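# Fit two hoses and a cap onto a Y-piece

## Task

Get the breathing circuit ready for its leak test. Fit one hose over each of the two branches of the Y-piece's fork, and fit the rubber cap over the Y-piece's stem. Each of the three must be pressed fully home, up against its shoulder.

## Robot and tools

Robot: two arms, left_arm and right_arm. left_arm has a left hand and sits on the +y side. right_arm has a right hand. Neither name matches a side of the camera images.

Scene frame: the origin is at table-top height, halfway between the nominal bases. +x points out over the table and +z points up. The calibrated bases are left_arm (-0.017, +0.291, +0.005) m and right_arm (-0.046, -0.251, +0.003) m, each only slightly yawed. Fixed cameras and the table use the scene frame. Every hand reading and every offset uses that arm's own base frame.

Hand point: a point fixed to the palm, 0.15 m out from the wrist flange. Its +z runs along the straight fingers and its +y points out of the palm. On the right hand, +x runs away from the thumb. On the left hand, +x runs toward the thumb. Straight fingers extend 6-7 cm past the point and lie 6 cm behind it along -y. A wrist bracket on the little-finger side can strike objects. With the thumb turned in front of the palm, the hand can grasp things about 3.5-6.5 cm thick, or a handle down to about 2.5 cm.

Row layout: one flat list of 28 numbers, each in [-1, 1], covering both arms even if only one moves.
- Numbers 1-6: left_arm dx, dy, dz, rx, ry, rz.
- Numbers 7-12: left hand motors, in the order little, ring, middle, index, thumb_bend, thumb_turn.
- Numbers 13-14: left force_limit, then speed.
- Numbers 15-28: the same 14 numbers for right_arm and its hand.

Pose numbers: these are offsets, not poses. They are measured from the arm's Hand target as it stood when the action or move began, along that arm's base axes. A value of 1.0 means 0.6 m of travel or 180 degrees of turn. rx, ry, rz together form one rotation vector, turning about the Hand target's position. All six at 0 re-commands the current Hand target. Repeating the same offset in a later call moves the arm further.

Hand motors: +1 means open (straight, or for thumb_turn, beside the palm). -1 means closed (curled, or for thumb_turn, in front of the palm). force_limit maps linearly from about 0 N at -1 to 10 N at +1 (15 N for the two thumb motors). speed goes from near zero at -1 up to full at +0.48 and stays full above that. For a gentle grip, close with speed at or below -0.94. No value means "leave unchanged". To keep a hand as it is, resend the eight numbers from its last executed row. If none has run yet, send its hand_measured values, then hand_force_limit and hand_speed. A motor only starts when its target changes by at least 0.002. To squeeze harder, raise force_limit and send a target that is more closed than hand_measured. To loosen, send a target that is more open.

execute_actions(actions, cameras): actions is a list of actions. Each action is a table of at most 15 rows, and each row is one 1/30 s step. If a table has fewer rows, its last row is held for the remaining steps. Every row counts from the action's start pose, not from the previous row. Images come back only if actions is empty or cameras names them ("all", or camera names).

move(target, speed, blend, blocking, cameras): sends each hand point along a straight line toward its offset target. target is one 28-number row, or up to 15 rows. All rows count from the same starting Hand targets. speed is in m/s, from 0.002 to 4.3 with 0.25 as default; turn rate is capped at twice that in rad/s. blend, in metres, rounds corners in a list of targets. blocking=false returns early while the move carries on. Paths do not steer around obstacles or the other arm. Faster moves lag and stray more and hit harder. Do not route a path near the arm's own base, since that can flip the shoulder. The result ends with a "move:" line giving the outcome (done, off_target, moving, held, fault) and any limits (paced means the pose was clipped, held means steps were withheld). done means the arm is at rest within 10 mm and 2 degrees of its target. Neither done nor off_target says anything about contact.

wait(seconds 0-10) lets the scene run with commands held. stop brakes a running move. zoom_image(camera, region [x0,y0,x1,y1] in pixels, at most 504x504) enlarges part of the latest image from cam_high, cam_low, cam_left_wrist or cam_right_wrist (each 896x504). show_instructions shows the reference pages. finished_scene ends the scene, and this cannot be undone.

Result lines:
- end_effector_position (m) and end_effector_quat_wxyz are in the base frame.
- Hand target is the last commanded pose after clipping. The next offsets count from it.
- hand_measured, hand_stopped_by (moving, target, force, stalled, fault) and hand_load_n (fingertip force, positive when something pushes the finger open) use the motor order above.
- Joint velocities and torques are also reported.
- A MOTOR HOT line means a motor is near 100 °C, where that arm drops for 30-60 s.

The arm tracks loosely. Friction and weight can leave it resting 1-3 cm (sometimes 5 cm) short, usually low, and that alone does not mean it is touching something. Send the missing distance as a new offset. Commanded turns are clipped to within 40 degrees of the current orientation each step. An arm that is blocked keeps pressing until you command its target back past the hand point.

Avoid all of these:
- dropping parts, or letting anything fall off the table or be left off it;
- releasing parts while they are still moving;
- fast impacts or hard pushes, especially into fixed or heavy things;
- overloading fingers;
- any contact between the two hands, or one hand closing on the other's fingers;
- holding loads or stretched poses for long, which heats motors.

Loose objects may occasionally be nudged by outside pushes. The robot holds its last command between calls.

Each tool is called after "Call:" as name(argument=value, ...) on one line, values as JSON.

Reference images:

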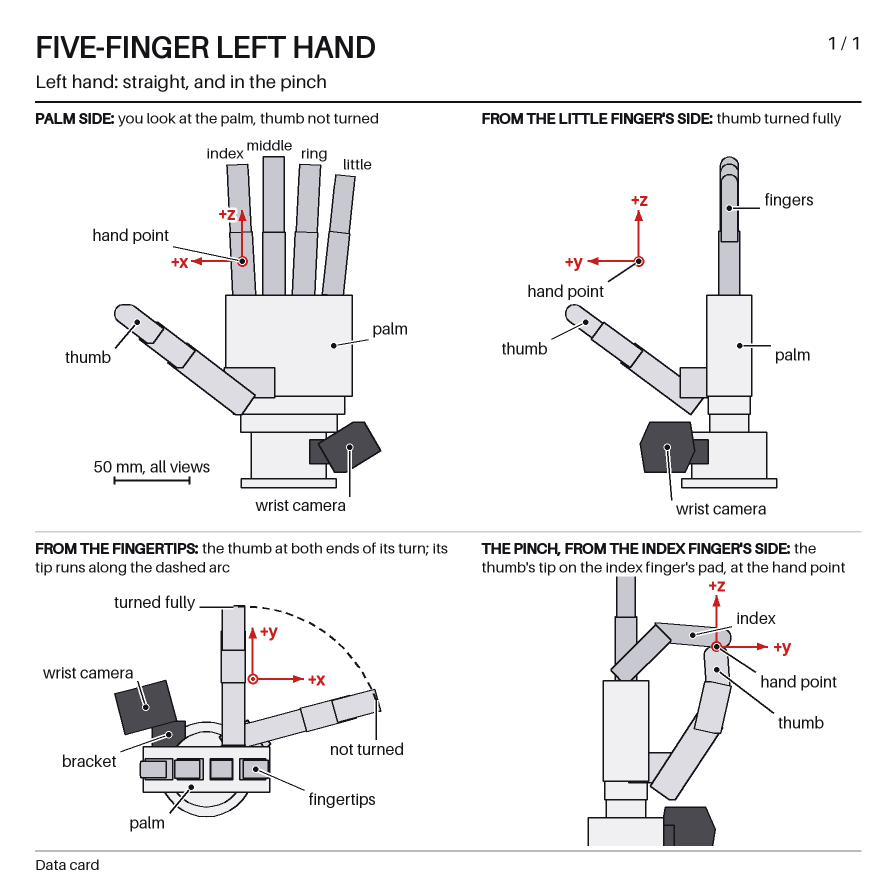

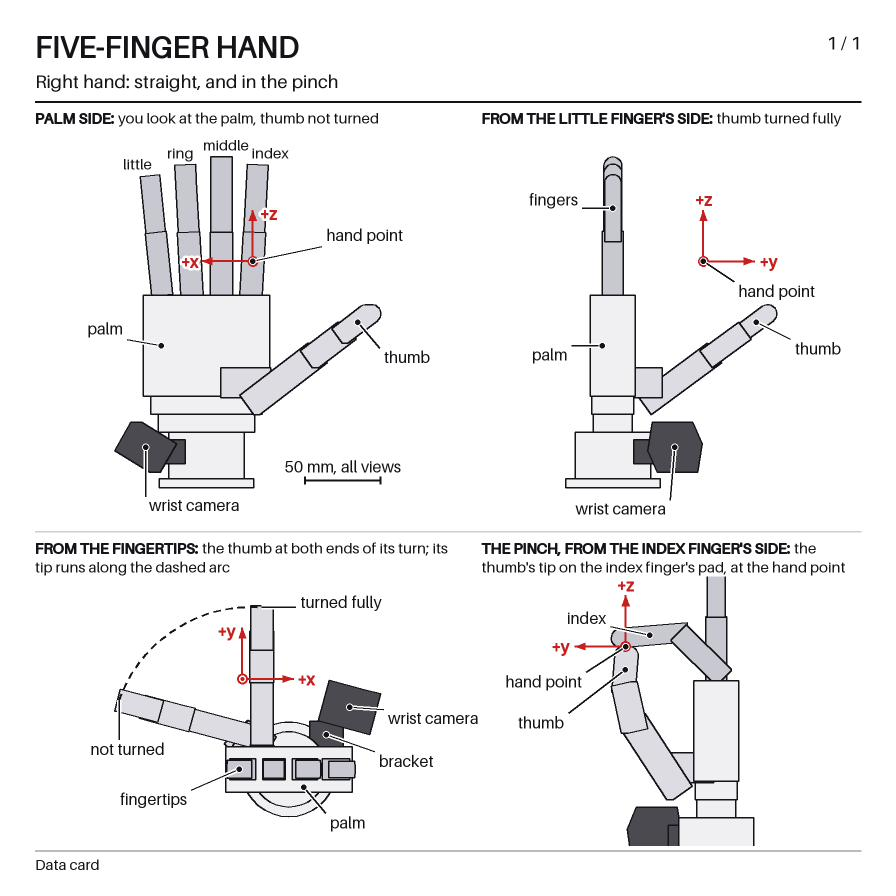

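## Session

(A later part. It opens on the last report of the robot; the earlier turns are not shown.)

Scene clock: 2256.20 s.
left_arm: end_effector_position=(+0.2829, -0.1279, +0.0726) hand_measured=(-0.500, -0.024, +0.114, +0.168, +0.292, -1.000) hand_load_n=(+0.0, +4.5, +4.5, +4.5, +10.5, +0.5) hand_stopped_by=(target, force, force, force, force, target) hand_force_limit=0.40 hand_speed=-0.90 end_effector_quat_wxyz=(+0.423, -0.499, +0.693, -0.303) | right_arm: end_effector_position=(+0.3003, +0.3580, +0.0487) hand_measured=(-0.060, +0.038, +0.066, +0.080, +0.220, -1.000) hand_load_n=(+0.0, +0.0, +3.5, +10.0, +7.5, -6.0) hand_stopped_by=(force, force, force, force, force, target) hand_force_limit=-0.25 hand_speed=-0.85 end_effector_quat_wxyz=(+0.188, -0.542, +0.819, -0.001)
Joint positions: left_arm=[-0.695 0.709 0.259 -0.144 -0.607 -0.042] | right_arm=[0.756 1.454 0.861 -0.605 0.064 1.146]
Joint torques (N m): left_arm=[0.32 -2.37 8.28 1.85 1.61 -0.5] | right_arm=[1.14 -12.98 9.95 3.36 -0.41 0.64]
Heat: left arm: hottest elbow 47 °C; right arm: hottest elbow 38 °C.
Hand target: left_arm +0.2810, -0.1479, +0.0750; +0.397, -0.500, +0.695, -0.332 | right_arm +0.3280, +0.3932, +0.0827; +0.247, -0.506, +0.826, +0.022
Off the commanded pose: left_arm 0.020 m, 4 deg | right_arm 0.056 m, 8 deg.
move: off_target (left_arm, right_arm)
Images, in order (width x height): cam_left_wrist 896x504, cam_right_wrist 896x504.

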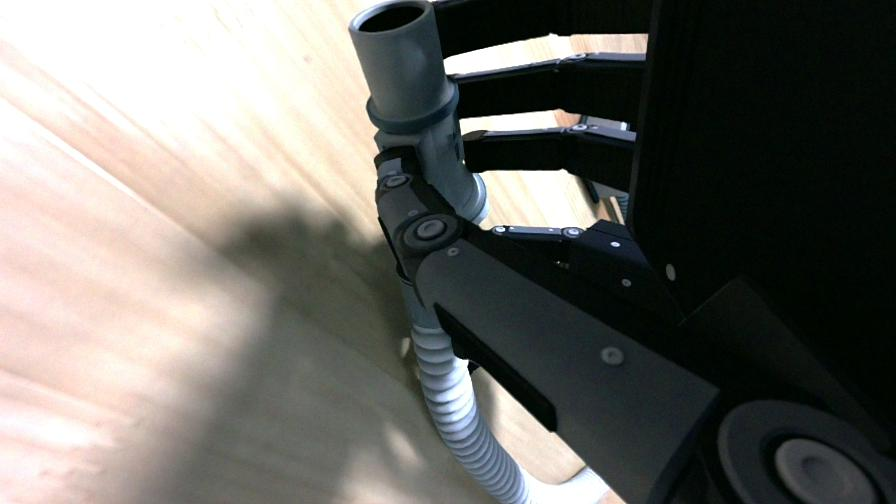

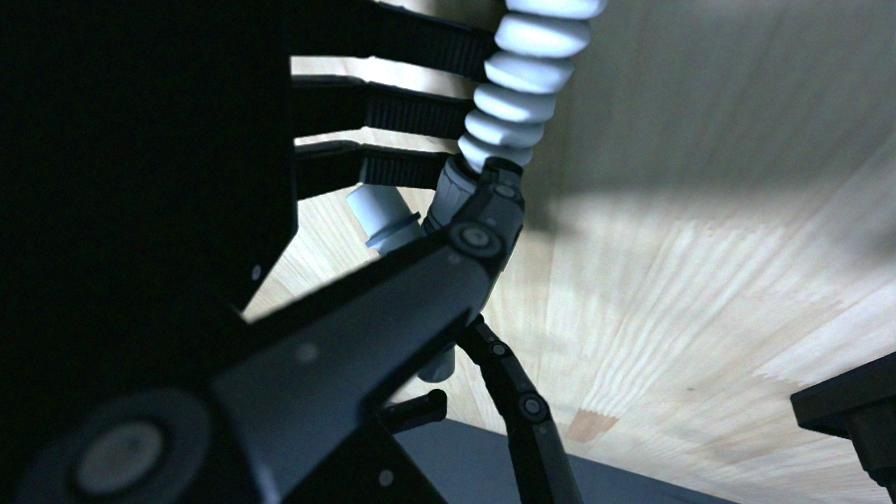

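Call:
move(target=[-0.003, -0.012, -0.004, -0.002,0.0,-0.005, -0.5, -0.5, -0.6, -0.6, -0.1, -1, 0.4, -0.9, 0.003,0.008,0.003,0.0163,-0.005,-0.0157, -0.43,-0.43,-0.43,-0.43,-0.22,-1,-0.25,-0.85], speed=0.04, cameras=["cam_left_wrist", "cam_right_wrist"])

Call:
zoom_image(camera="cam_right_wrist", region=[330, 130, 580, 400])

Call:
zoom_image(camera="cam_left_wrist", region=[350, 150, 600, 400])

Scene clock: 2288.00 s.
left_arm: end_effector_position=(+0.2833, -0.1287, +0.0739) hand_measured=(-0.500, -0.024, +0.114, +0.168, +0.292, -1.000) hand_load_n=(+0.0, +4.0, +8.5, +1.5, +9.5, +0.5) hand_stopped_by=(target, force, force, force, force, target) hand_force_limit=0.40 hand_speed=-0.90 end_effector_quat_wxyz=(+0.423, -0.499, +0.692, -0.306) | right_arm: end_effector_position=(+0.3028, +0.3603, +0.0450) hand_measured=(-0.060, +0.038, +0.066, +0.080, +0.220, -1.000) hand_load_n=(+0.0, +1.5, +4.0, +7.5, +9.0, -7.5) hand_stopped_by=(force, force, force, force, force, target) hand_force_limit=-0.25 hand_speed=-0.85 end_effector_quat_wxyz=(+0.199, -0.521, +0.830, +0.006)
Joint positions: left_arm=[-0.695 0.706 0.259 -0.14 -0.605 -0.042] | right_arm=[0.756 1.454 0.838 -0.559 0.064 1.193]
Joint torques (N m): left_arm=[-1.44 -1.03 8.13 2.33 1.58 -0.56] | right_arm=[1.14 -14.1 9.37 3.97 -0.33 0.77]
Heat: left arm: hottest elbow 47 °C; right arm: hottest elbow 38 °C.
Hand target: left_arm +0.2792, -0.1551, +0.0726; +0.393, -0.495, +0.698, -0.337 | right_arm +0.3297, +0.3980, +0.0844; +0.267, -0.479, +0.836, +0.033
Off the commanded pose: left_arm 0.027 m, 5 deg | right_arm 0.061 m, 10 deg.
move: off_target (left_arm, right_arm)
Images, in order (width x height): cam_left_wrist 896x504, cam_right_wrist 896x504.

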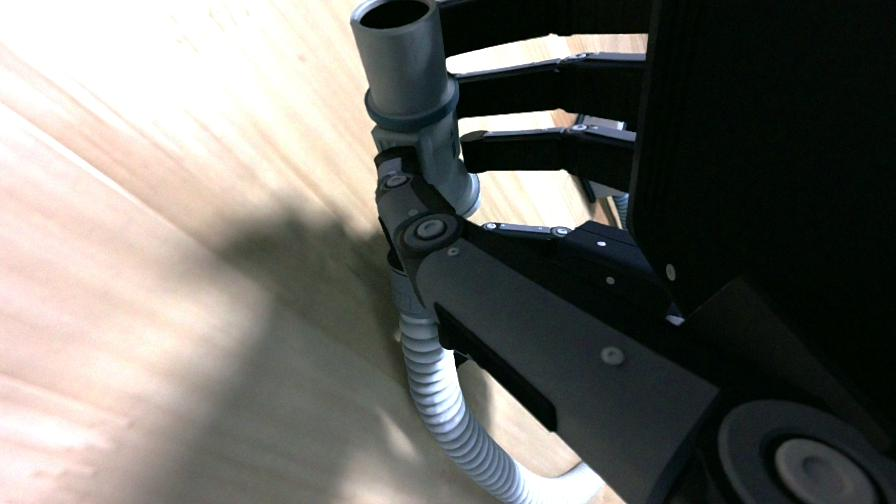

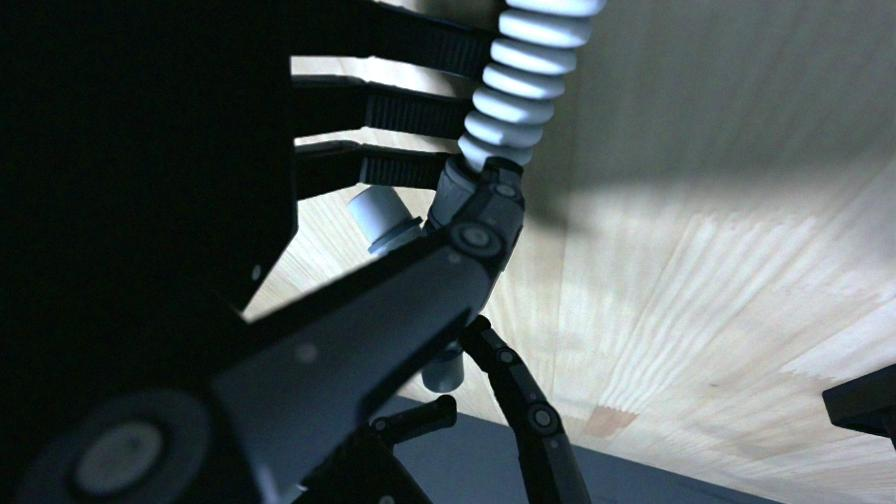

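Scaled by 1.867 from the camera's 896x504 image, which has a finer 1280x720 frame.

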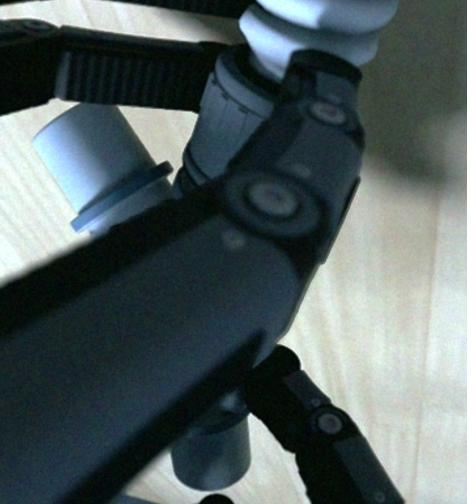

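Scaled by 2.016 from the camera's 896x504 image, which has a finer 1280x720 frame.

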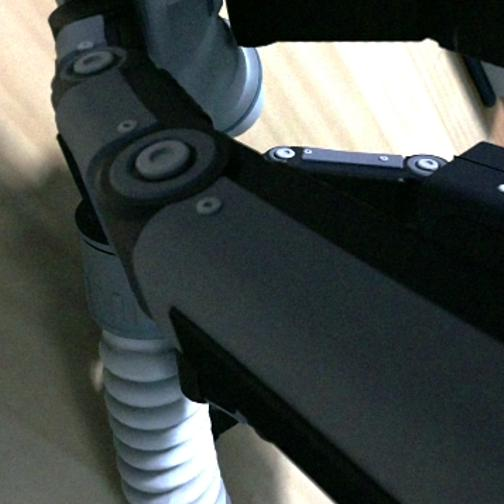

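Call:
zoom_image(camera="cam_left_wrist", region=[370, 220, 470, 340])

Call:
zoom_image(camera="cam_right_wrist", region=[390, 140, 530, 280])

Scaled by 4.200 from the camera's 896x504 image, which has a finer 1280x720 frame.

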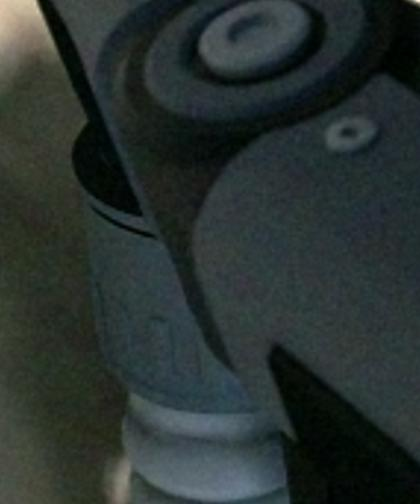

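Scaled by 3.600 from the camera's 896x504 image, which has a finer 1280x720 frame.

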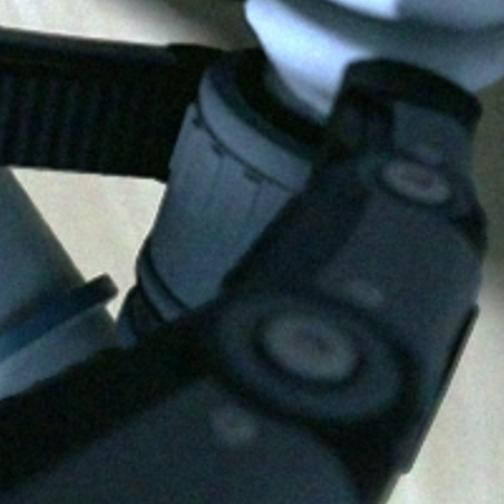

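Call:
move(target=[[-0.003, -0.01, -0.003, 0,0.0,-0.003, -0.5, -0.5, -0.6, -0.6, -0.1, -1, 0.4, -0.9, 0.005,0.012,0.006,-0.012,0.004,0.012, -0.43,-0.43,-0.43,-0.43,-0.22,-1,-0.25,-0.85],[-0.003, -0.01, -0.003, 0,0.0,-0.003, -0.5, -0.5, -0.6, -0.6, -0.1, -1, 0.4, -0.9, 0.005,0.012,0.006,0.002,0,-0.002, -0.43,-0.43,-0.43,-0.43,-0.22,-1,-0.25,-0.85],[-0.003, -0.01, -0.003, 0,0.0,-0.003, -0.5, -0.5, -0.6, -0.6, -0.1, -1, 0.4, -0.9, 0.007,0.017,0.008,-0.010,0.003,0.010, -0.43,-0.43,-0.43,-0.43,-0.22,-1,-0.25,-0.85]], speed=0.04, cameras=["cam_left_wrist", "cam_right_wrist"])

Call:
zoom_image(camera="cam_right_wrist", region=[330, 130, 580, 400])

Call:
zoom_image(camera="cam_left_wrist", region=[350, 150, 600, 400])

Scene clock: 2340.10 s.
left_arm: end_effector_position=(+0.2818, -0.1319, +0.0717) hand_measured=(-0.500, -0.024, +0.114, +0.168, +0.292, -1.000) hand_load_n=(+0.0, +5.0, +8.0, +0.5, +8.5, +0.0) hand_stopped_by=(target, force, force, force, force, target) hand_force_limit=0.40 hand_speed=-0.90 end_effector_quat_wxyz=(+0.423, -0.494, +0.696, -0.304) | right_arm: end_effector_position=(+0.2995, +0.3585, +0.0429) hand_measured=(-0.060, +0.038, +0.066, +0.080, +0.220, -1.000) hand_load_n=(+0.0, +1.0, +4.0, +8.5, +8.0, -7.0) hand_stopped_by=(force, force, force, force, force, target) hand_force_limit=-0.25 hand_speed=-0.85 end_effector_quat_wxyz=(+0.192, -0.520, +0.833, +0.001)
Joint positions: left_arm=[-0.714 0.719 0.259 -0.136 -0.617 -0.042] | right_arm=[0.763 1.454 0.838 -0.576 0.074 1.203]
Joint torques (N m): left_arm=[-2.32 -1.49 8.16 2.39 1.59 -0.69] | right_arm=[1.32 -11.75 13.09 2.66 -0.4 0.45]
Motor temperatures (°C): left_arm=[21 21 46 17 26 19] | right_arm=[20 23 38 18 20 21]
Heat: left arm: hottest elbow 46 °C; right arm: hottest elbow 38 °C.
Hand target: left_arm +0.2774, -0.1610, +0.0708; +0.391, -0.492, +0.700, -0.339 | right_arm +0.3339, +0.4082, +0.0892; +0.255, -0.496, +0.830, +0.027
Off the commanded pose: left_arm 0.030 m, 5 deg | right_arm 0.076 m, 8 deg.
move: off_target (left_arm, right_arm)
Images, in order (width x height): cam_left_wrist 896x504, cam_right_wrist 896x504.

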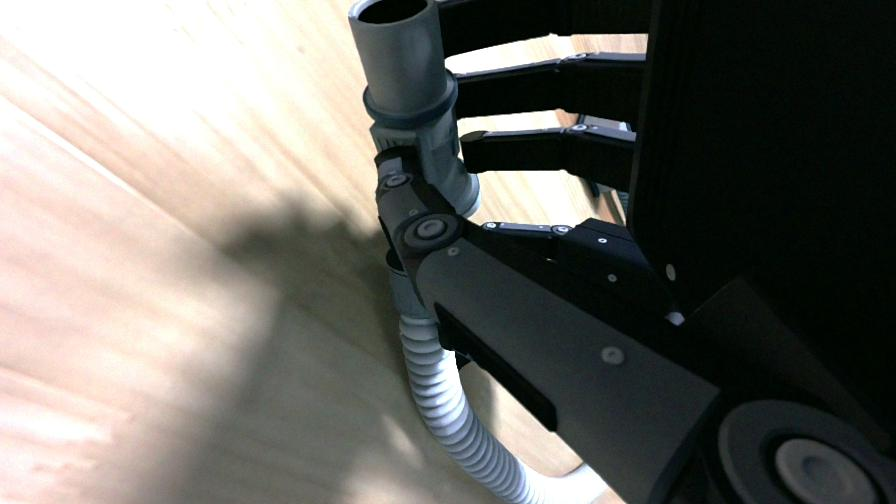

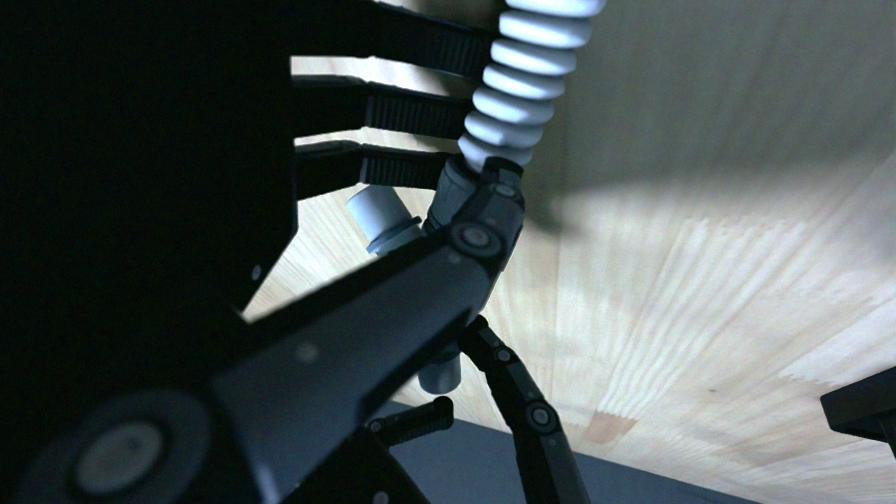

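Scaled by 1.867 from the camera's 896x504 image, which has a finer 1280x720 frame.

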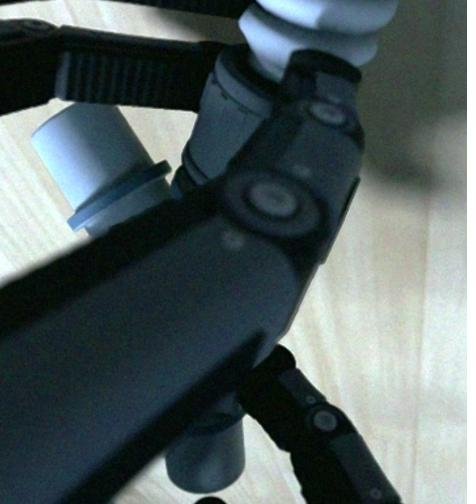

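Scaled by 2.016 from the camera's 896x504 image, which has a finer 1280x720 frame.

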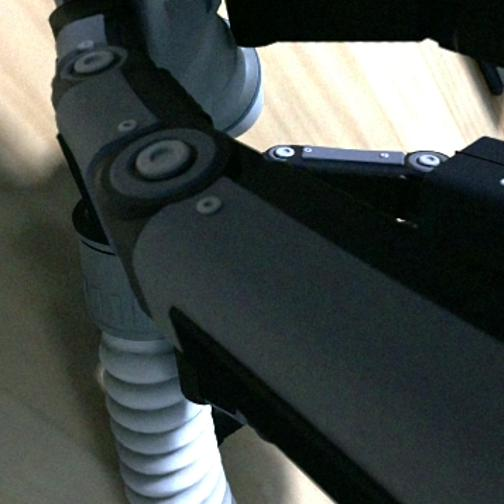

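Call:
move(target=[[0,0,0,0,0.0,0, -0.5, -0.5, -0.6, -0.6, -0.1, -1, 0.4, -0.9, 0.003,0.006,0.003,0.0216,0.048,0.0178, -0.43,-0.43,-0.43,-0.43,-0.22,-1,-0.25,-0.85],[0,0,0,0,0,0, -0.5, -0.5, -0.6, -0.6, -0.1, -1, 0.4, -0.9, 0.003,0.006,0.003,0.0,0,0.0, -0.43,-0.43,-0.43,-0.43,-0.22,-1,-0.25,-0.85]], speed=0.08, cameras=["cam_left_wrist", "cam_right_wrist"])

Call:
zoom_image(camera="cam_right_wrist", region=[330, 130, 580, 400])

Call:
zoom_image(camera="cam_left_wrist", region=[350, 150, 600, 400])

Scene clock: 2379.30 s.
left_arm: end_effector_position=(+0.2807, -0.1333, +0.0700) hand_measured=(-0.500, -0.022, +0.114, +0.168, +0.292, -1.000) hand_load_n=(+0.0, +4.0, +8.5, +0.0, +8.0, +3.5) hand_stopped_by=(target, force, force, force, force, target) hand_force_limit=0.40 hand_speed=-0.90 end_effector_quat_wxyz=(+0.422, -0.492, +0.699, -0.302) | right_arm: end_effector_position=(+0.2986, +0.3599, +0.0410) hand_measured=(-0.060, +0.038, +0.066, +0.080, +0.220, -1.000) hand_load_n=(+0.0, +1.5, +4.5, +7.0, +7.5, -8.5) hand_stopped_by=(force, force, force, force, force, target) hand_force_limit=-0.25 hand_speed=-0.85 end_effector_quat_wxyz=(+0.171, -0.533, +0.829, -0.002)
Joint positions: left_arm=[-0.721 0.725 0.259 -0.136 -0.62 -0.044] | right_arm=[0.764 1.481 0.875 -0.628 0.069 1.179]
Joint torques (N m): left_arm=[-1.26 -2.02 8.03 2.54 1.63 -0.62] | right_arm=[1.32 -14.15 11.48 3.99 -0.34 0.67]
Heat: left arm: hottest elbow 46 °C; right arm: hottest elbow 42 °C.
Hand target: left_arm +0.2774, -0.1611, +0.0707; +0.391, -0.492, +0.700, -0.339 | right_arm +0.3357, +0.4118, +0.0911; +0.255, -0.496, +0.830, +0.027
Off the commanded pose: left_arm 0.028 m, 6 deg | right_arm 0.081 m, 11 deg.
move: off_target (left_arm, right_arm)
Images, in order (width x height): cam_left_wrist 896x504, cam_right_wrist 896x504.

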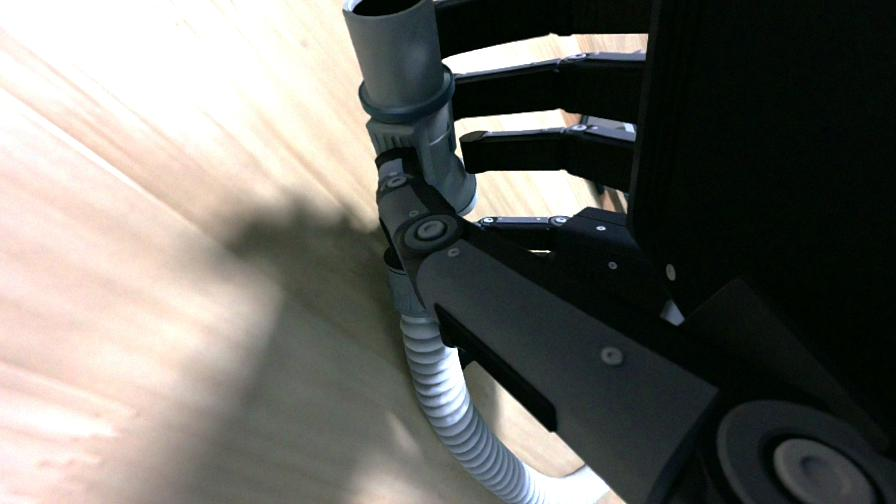

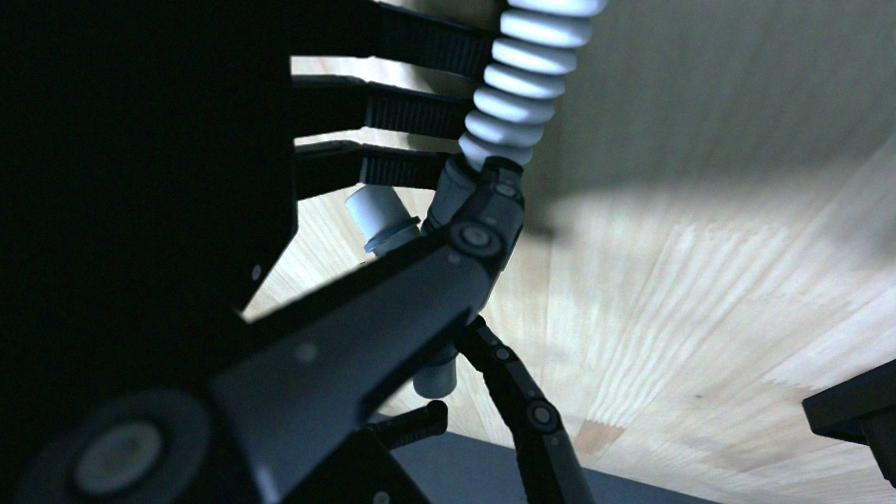

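Scaled by 1.867 from the camera's 896x504 image, which has a finer 1280x720 frame.

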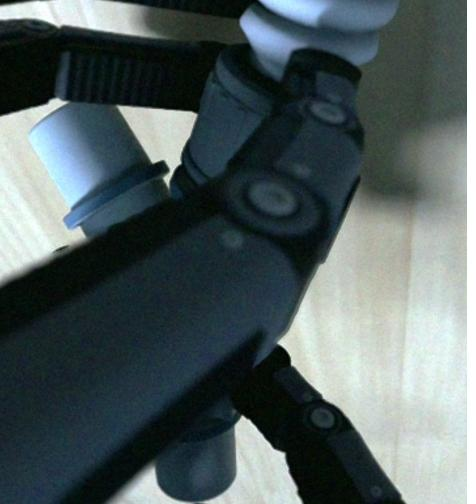

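Scaled by 2.016 from the camera's 896x504 image, which has a finer 1280x720 frame.

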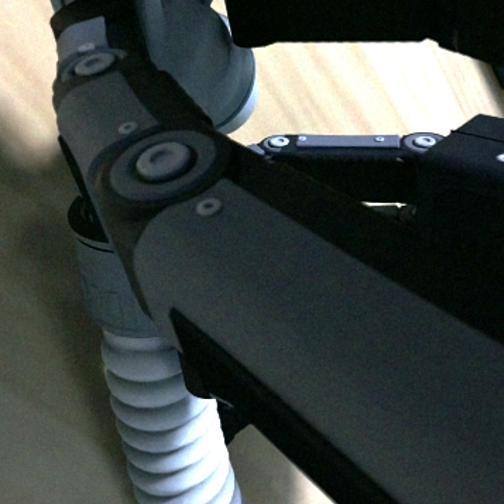

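Call:
move(target=[0,0,0,0,0.0,0, -0.5, -0.5, -0.6, -0.6, -0.1, -1, 0.4, -0.9, 0.0,0.0,0.025,0.02,-0.0165,0.004, -0.43,-0.43,-0.43,-0.43,-0.22,-1,-0.25,-0.85], speed=0.04, cameras=["cam_left_wrist", "cam_right_wrist"])

Call:
zoom_image(camera="cam_right_wrist", region=[330, 130, 580, 400])

Call:
zoom_image(camera="cam_left_wrist", region=[350, 150, 600, 400])

Scene clock: 2396.93 s.
left_arm: end_effector_position=(+0.2816, -0.1317, +0.0709) hand_measured=(-0.500, -0.022, +0.114, +0.168, +0.292, -1.000) hand_load_n=(+0.5, +5.0, +7.5, +0.5, +8.0, +1.0) hand_stopped_by=(target, force, force, force, force, target) hand_force_limit=0.40 hand_speed=-0.90 end_effector_quat_wxyz=(+0.426, -0.494, +0.696, -0.301) | right_arm: end_effector_position=(+0.2999, +0.3614, +0.0452) hand_measured=(-0.060, +0.038, +0.066, +0.080, +0.220, -1.000) hand_load_n=(+0.0, +0.5, +4.0, +10.5, +7.0, -6.5) hand_stopped_by=(force, force, force, force, force, target) hand_force_limit=-0.25 hand_speed=-0.85 end_effector_quat_wxyz=(+0.195, -0.535, +0.822, +0.002)
Joint positions: left_arm=[-0.721 0.725 0.259 -0.134 -0.63 -0.044] | right_arm=[0.764 1.457 0.846 -0.573 0.068 1.167]
Joint torques (N m): left_arm=[-1.49 -1.9 8.18 2.29 2.02 -0.61] | right_arm=[1.55 -15.85 10.47 4.44 -0.97 0.61]
Heat: left arm: hottest elbow 46 °C; right arm: hottest elbow 42 °C.
Hand target: left_arm +0.2774, -0.1611, +0.0707; +0.391, -0.492, +0.700, -0.339 | right_arm +0.3357, +0.4118, +0.1061; +0.291, -0.494, +0.818, +0.041
Off the commanded pose: left_arm 0.030 m, 6 deg | right_arm 0.087 m, 13 deg.
move: off_target (left_arm, right_arm)
Images, in order (width x height): cam_left_wrist 896x504, cam_right_wrist 896x504.

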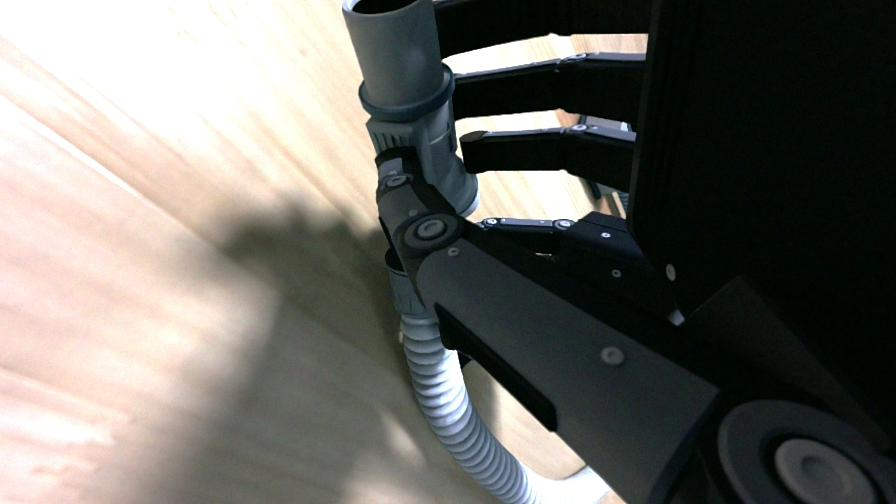

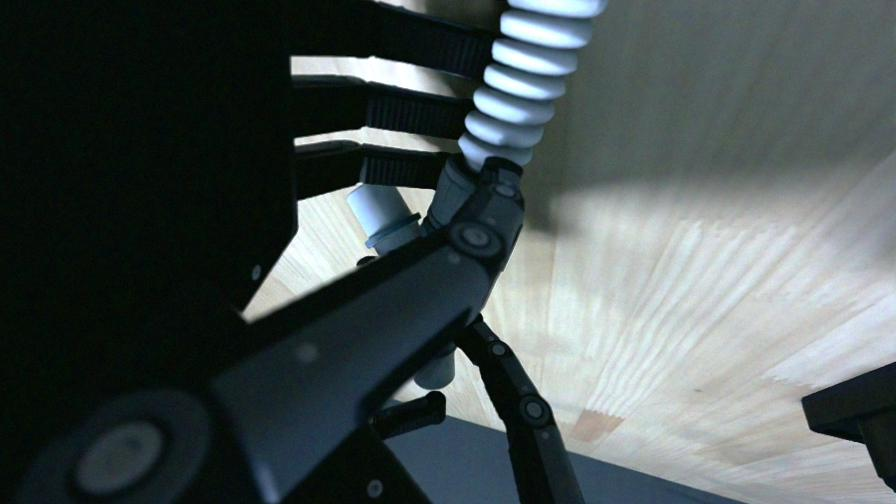

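Scaled by 1.867 from the camera's 896x504 image, which has a finer 1280x720 frame.

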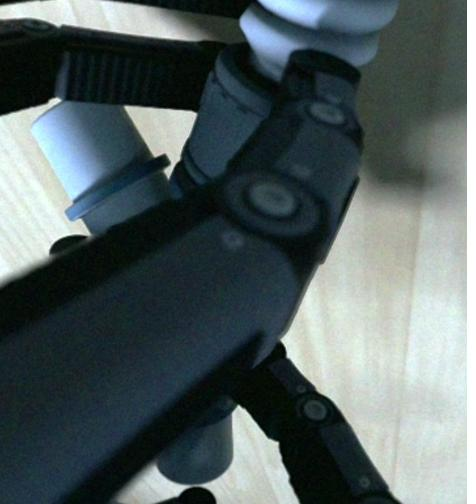

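Scaled by 2.016 from the camera's 896x504 image, which has a finer 1280x720 frame.

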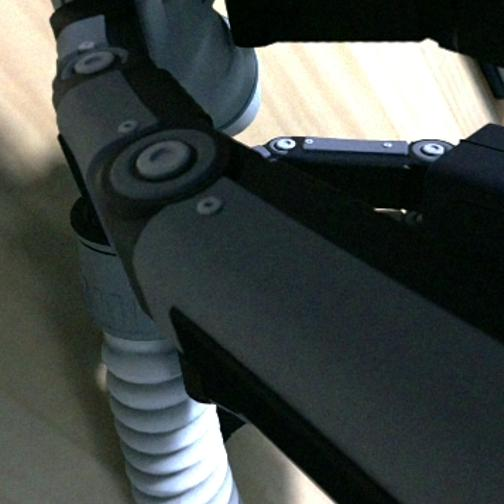

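Call:
move(target=[0,0,0,0,0.0,0, -0.5, -0.5, -0.6, -0.7, -0.2, -1, 0.5, -0.9, 0.0,0.0,0.0,0.0,0,0, -0.43,-0.43,-0.43,-0.43,-0.22,-1,-0.25,-0.85], speed=0.04, cameras=["cam_left_wrist"])

Scene clock: 2416.07 s.
left_arm: end_effector_position=(+0.2829, -0.1328, +0.0728) hand_measured=(-0.500, -0.022, +0.114, +0.096, +0.284, -1.000) hand_load_n=(+0.0, +7.5, +4.0, +6.5, +11.5, -1.0) hand_stopped_by=(target, force, force, force, force, target) hand_force_limit=0.50 hand_speed=-0.90 end_effector_quat_wxyz=(+0.427, -0.494, +0.693, -0.305) | right_arm: end_effector_position=(+0.2996, +0.3622, +0.0455) hand_measured=(-0.060, +0.038, +0.066, +0.080, +0.218, -1.000) hand_load_n=(+0.0, +0.0, +4.0, +11.5, +5.5, -7.5) hand_stopped_by=(force, force, force, force, force, target) hand_force_limit=-0.25 hand_speed=-0.85 end_effector_quat_wxyz=(+0.196, -0.535, +0.822, +0.004)
Joint positions: left_arm=[-0.721 0.724 0.259 -0.125 -0.63 -0.044] | right_arm=[0.764 1.457 0.846 -0.571 0.064 1.167]
Joint torques (N m): left_arm=[-1.14 -1.44 7.97 2.11 1.99 -0.65] | right_arm=[1.26 -15.68 10.56 4.79 -0.85 0.67]
Heat: left arm: hottest elbow 46 °C; right arm: hottest elbow 41 °C.
Hand target: left_arm +0.2774, -0.1610, +0.0708; +0.391, -0.492, +0.700, -0.339 | right_arm +0.3358, +0.4118, +0.1062; +0.292, -0.494, +0.818, +0.041
Off the commanded pose: left_arm 0.029 m, 6 deg | right_arm 0.086 m, 13 deg.
move: off_target (left_arm, right_arm)
Images, in order (width x height): cam_left_wrist 896x504.

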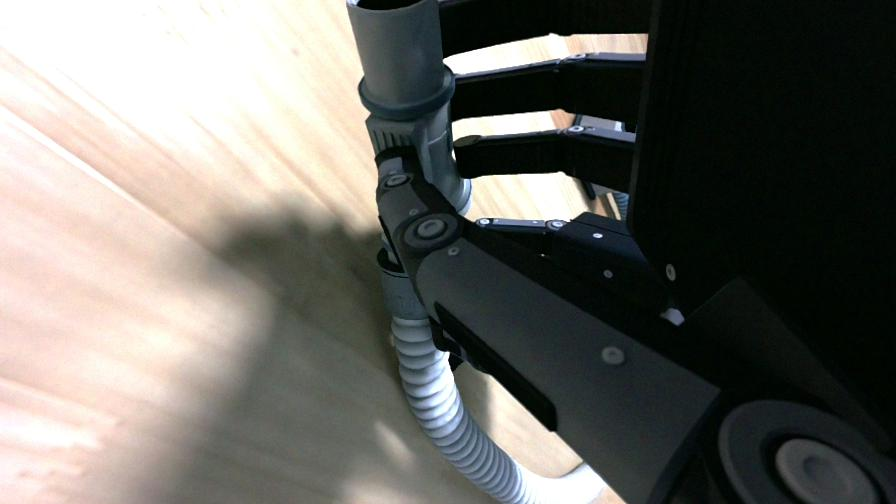

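Call:
zoom_image(camera="cam_left_wrist", region=[350, 160, 480, 340])

Scaled by 2.800 from the camera's 896x504 image, which has a finer 1280x720 frame.

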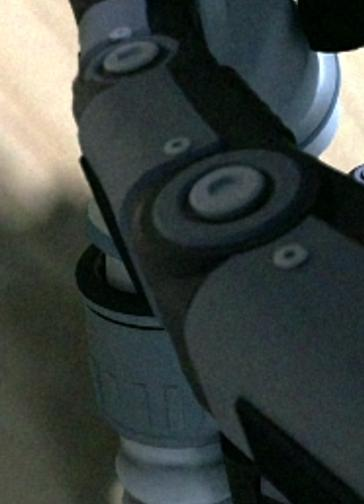

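Call:
move(target=[-0.002,-0.008,-0.002,-0.0075,0.0058,-0.0147, -0.5, -0.5, -0.6, -0.7, -0.2, -1, 0.5, -0.9, 0.003,0.008,0.003,0.0152,-0.0127,0.003, -0.43,-0.43,-0.43,-0.43,-0.22,-1,-0.25,-0.85], speed=0.04, cameras=["cam_left_wrist", "cam_right_wrist"])

Call:
zoom_image(camera="cam_left_wrist", region=[350, 160, 480, 340])

Call:
zoom_image(camera="cam_right_wrist", region=[330, 130, 580, 400])

Scene clock: 2436.80 s.
left_arm: end_effector_position=(+0.2827, -0.1354, +0.0729) hand_measured=(-0.500, -0.022, +0.114, +0.096, +0.284, -1.000) hand_load_n=(+0.0, +6.0, +5.0, +2.0, +11.0, +3.0) hand_stopped_by=(target, force, force, force, force, target) hand_force_limit=0.50 hand_speed=-0.90 end_effector_quat_wxyz=(+0.414, -0.483, +0.705, -0.313) | right_arm: end_effector_position=(+0.2987, +0.3610, +0.0438) hand_measured=(-0.060, +0.038, +0.066, +0.080, +0.218, -1.000) hand_load_n=(+0.5, +0.0, +1.5, +12.0, +7.0, -6.5) hand_stopped_by=(force, force, force, force, force, target) hand_force_limit=-0.25 hand_speed=-0.85 end_effector_quat_wxyz=(+0.218, -0.536, +0.816, +0.010)
Joint positions: left_arm=[-0.695 0.712 0.259 -0.125 -0.566 -0.013] | right_arm=[0.76 1.438 0.804 -0.5 0.056 1.155]
Joint torques (N m): left_arm=[-1.2 -1.73 8.13 2.09 2.54 -0.74] | right_arm=[1.14 -14.68 10.86 5.09 -1.06 0.74]
Motor temperatures (°C): left_arm=[20 21 46 17 31 20] | right_arm=[20 24 40 18 21 22]
Heat: left arm: hottest elbow 46 °C; right arm: hottest elbow 40 °C.
Hand target: left_arm +0.2762, -0.1659, +0.0695; +0.371, -0.483, +0.711, -0.351 | right_arm +0.3376, +0.4166, +0.1080; +0.319, -0.491, +0.809, +0.053
Off the commanded pose: left_arm 0.031 m, 7 deg | right_arm 0.093 m, 14 deg.
move: off_target (left_arm, right_arm)
Images, in order (width x height): cam_left_wrist 896x504, cam_right_wrist 896x504.

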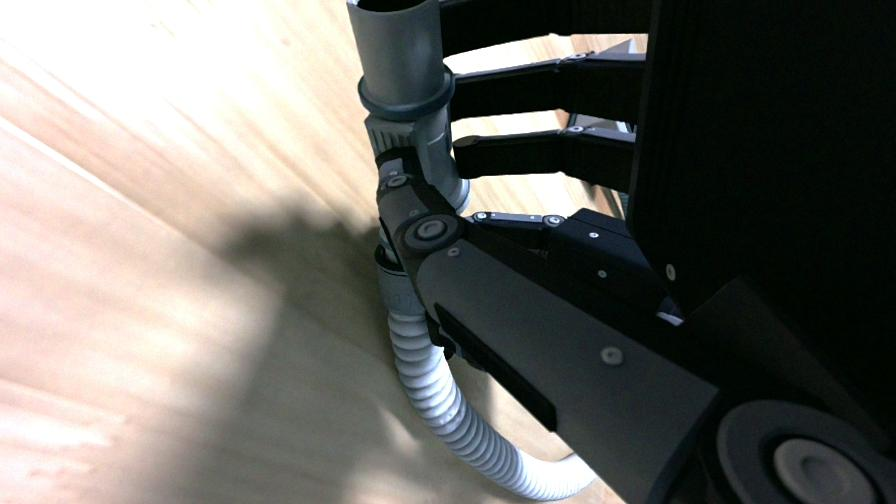

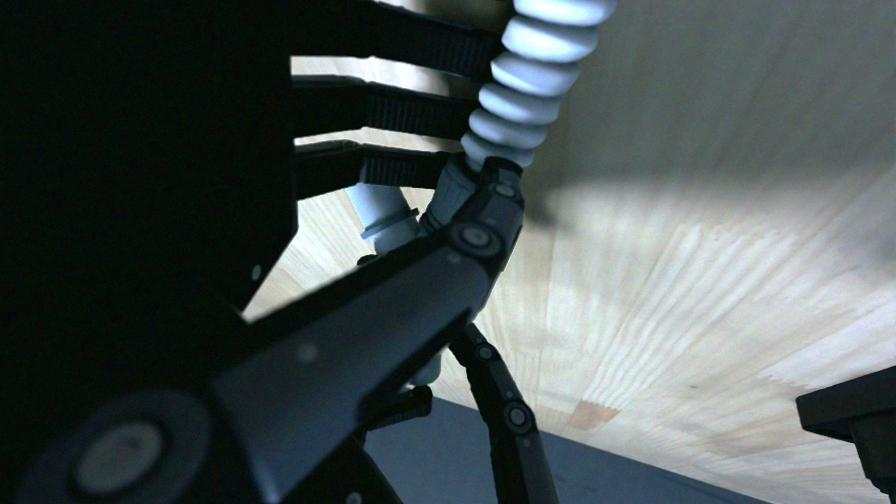

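Scaled by 2.800 from the camera's 896x504 image, which has a finer 1280x720 frame.

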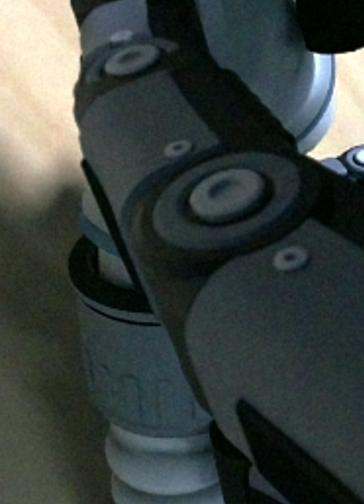

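Scaled by 1.867 from the camera's 896x504 image, which has a finer 1280x720 frame.

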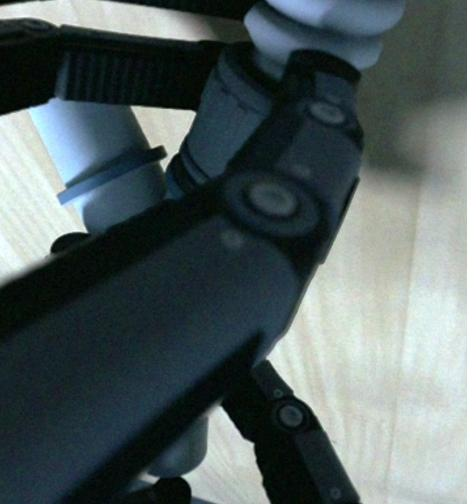

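Call:
move(target=[-0.002,-0.01,-0.002,-0.006,0.005,-0.012, -0.5, -0.5, -0.6, -0.7, -0.2, -1, 0.5, -0.9, 0.008,0.02,0.008,0.006,-0.005,0.0, -0.43,-0.43,-0.43,-0.43,-0.22,-1,-0.25,-0.85], speed=0.04, cameras=["cam_left_wrist", "cam_right_wrist"])

Call:
zoom_image(camera="cam_left_wrist", region=[350, 160, 480, 340])

Call:
zoom_image(camera="cam_right_wrist", region=[330, 130, 580, 400])

Scene clock: 2446.73 s.
left_arm: end_effector_position=(+0.2837, -0.1367, +0.0742) hand_measured=(-0.500, -0.022, +0.114, +0.096, +0.284, -1.000) hand_load_n=(+0.0, +6.5, +6.0, +2.0, +10.0, +2.0) hand_stopped_by=(target, force, force, force, force, target) hand_force_limit=0.50 hand_speed=-0.90 end_effector_quat_wxyz=(+0.406, -0.476, +0.711, -0.320) | right_arm: end_effector_position=(+0.2993, +0.3601, +0.0465) hand_measured=(-0.060, +0.038, +0.066, +0.080, +0.218, -1.000) hand_load_n=(-0.5, +0.0, +1.0, +13.0, +7.0, -6.0) hand_stopped_by=(force, force, force, force, force, target) hand_force_limit=-0.25 hand_speed=-0.85 end_effector_quat_wxyz=(+0.222, -0.535, +0.815, +0.010)
Joint positions: left_arm=[-0.671 0.702 0.259 -0.121 -0.517 0.009] | right_arm=[0.758 1.429 0.8 -0.496 0.057 1.154]
Joint torques (N m): left_arm=[-1.08 -0.79 8.03 1.99 2.96 -0.8] | right_arm=[2.32 -13.8 12.16 5.63 -1.05 0.83]
Heat: left arm: hottest elbow 45 °C; right arm: hottest elbow 40 °C.
Hand target: left_arm +0.2750, -0.1718, +0.0683; +0.354, -0.476, +0.719, -0.361 | right_arm +0.3425, +0.4285, +0.1127; +0.330, -0.488, +0.806, +0.056
Off the commanded pose: left_arm 0.037 m, 8 deg | right_arm 0.105 m, 15 deg.
move: off_target (left_arm, right_arm)
Images, in order (width x height): cam_left_wrist 896x504, cam_right_wrist 896x504.

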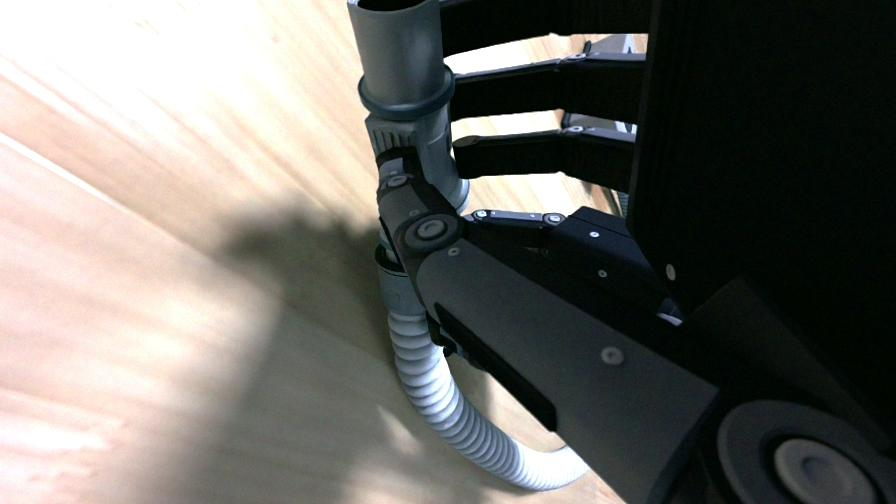

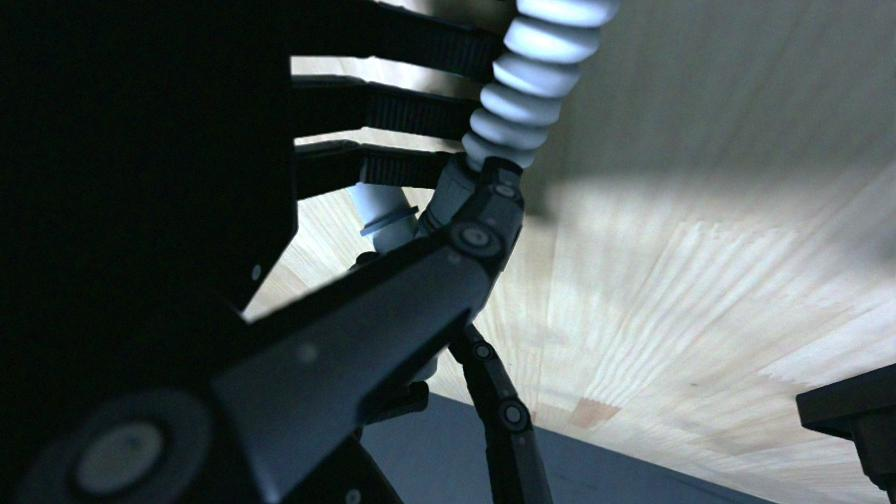

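Scaled by 2.800 from the camera's 896x504 image, which has a finer 1280x720 frame.

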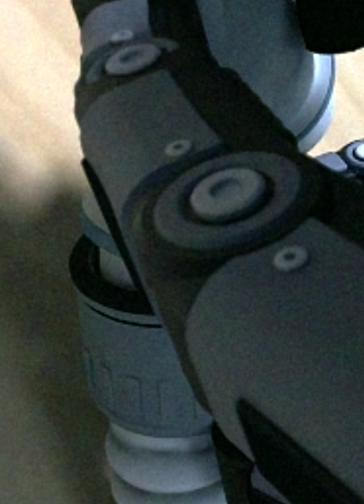

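Scaled by 1.867 from the camera's 896x504 image, which has a finer 1280x720 frame.

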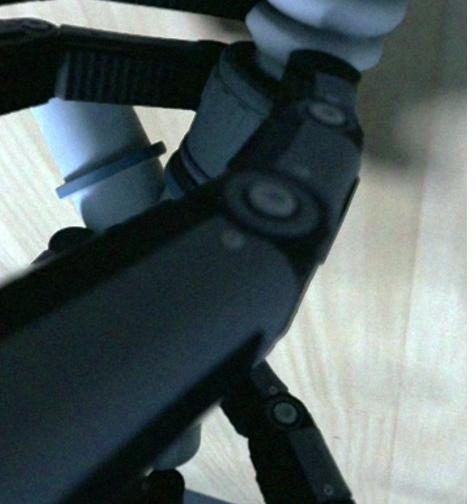

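Call:
zoom_image(camera="cam_left_wrist", region=[330, 0, 490, 120])

Call:
zoom_image(camera="cam_left_wrist", region=[350, 220, 520, 390])

Scaled by 3.150 from the camera's 896x504 image, which has a finer 1280x720 frame.

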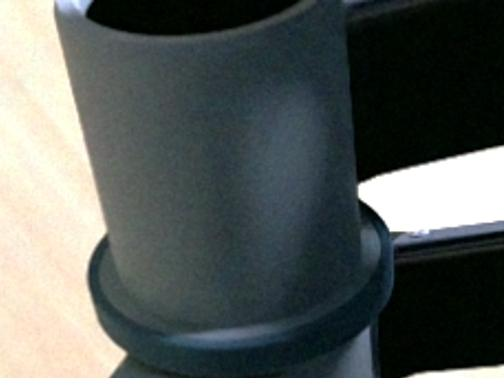

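Scaled by 2.965 from the camera's 896x504 image, which has a finer 1280x720 frame.

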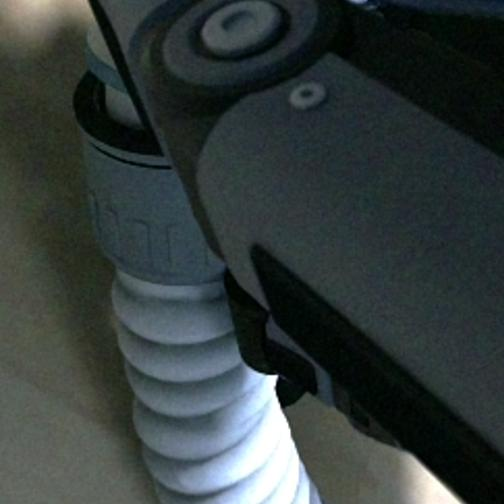

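Call:
zoom_image(camera="cam_left_wrist", region=[365, 215, 415, 285])

Scaled by 7.200 from the camera's 896x504 image, which has a finer 1280x720 frame.

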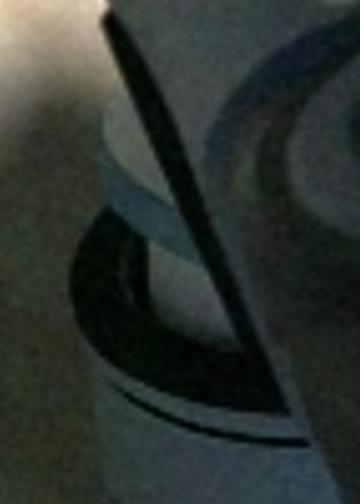

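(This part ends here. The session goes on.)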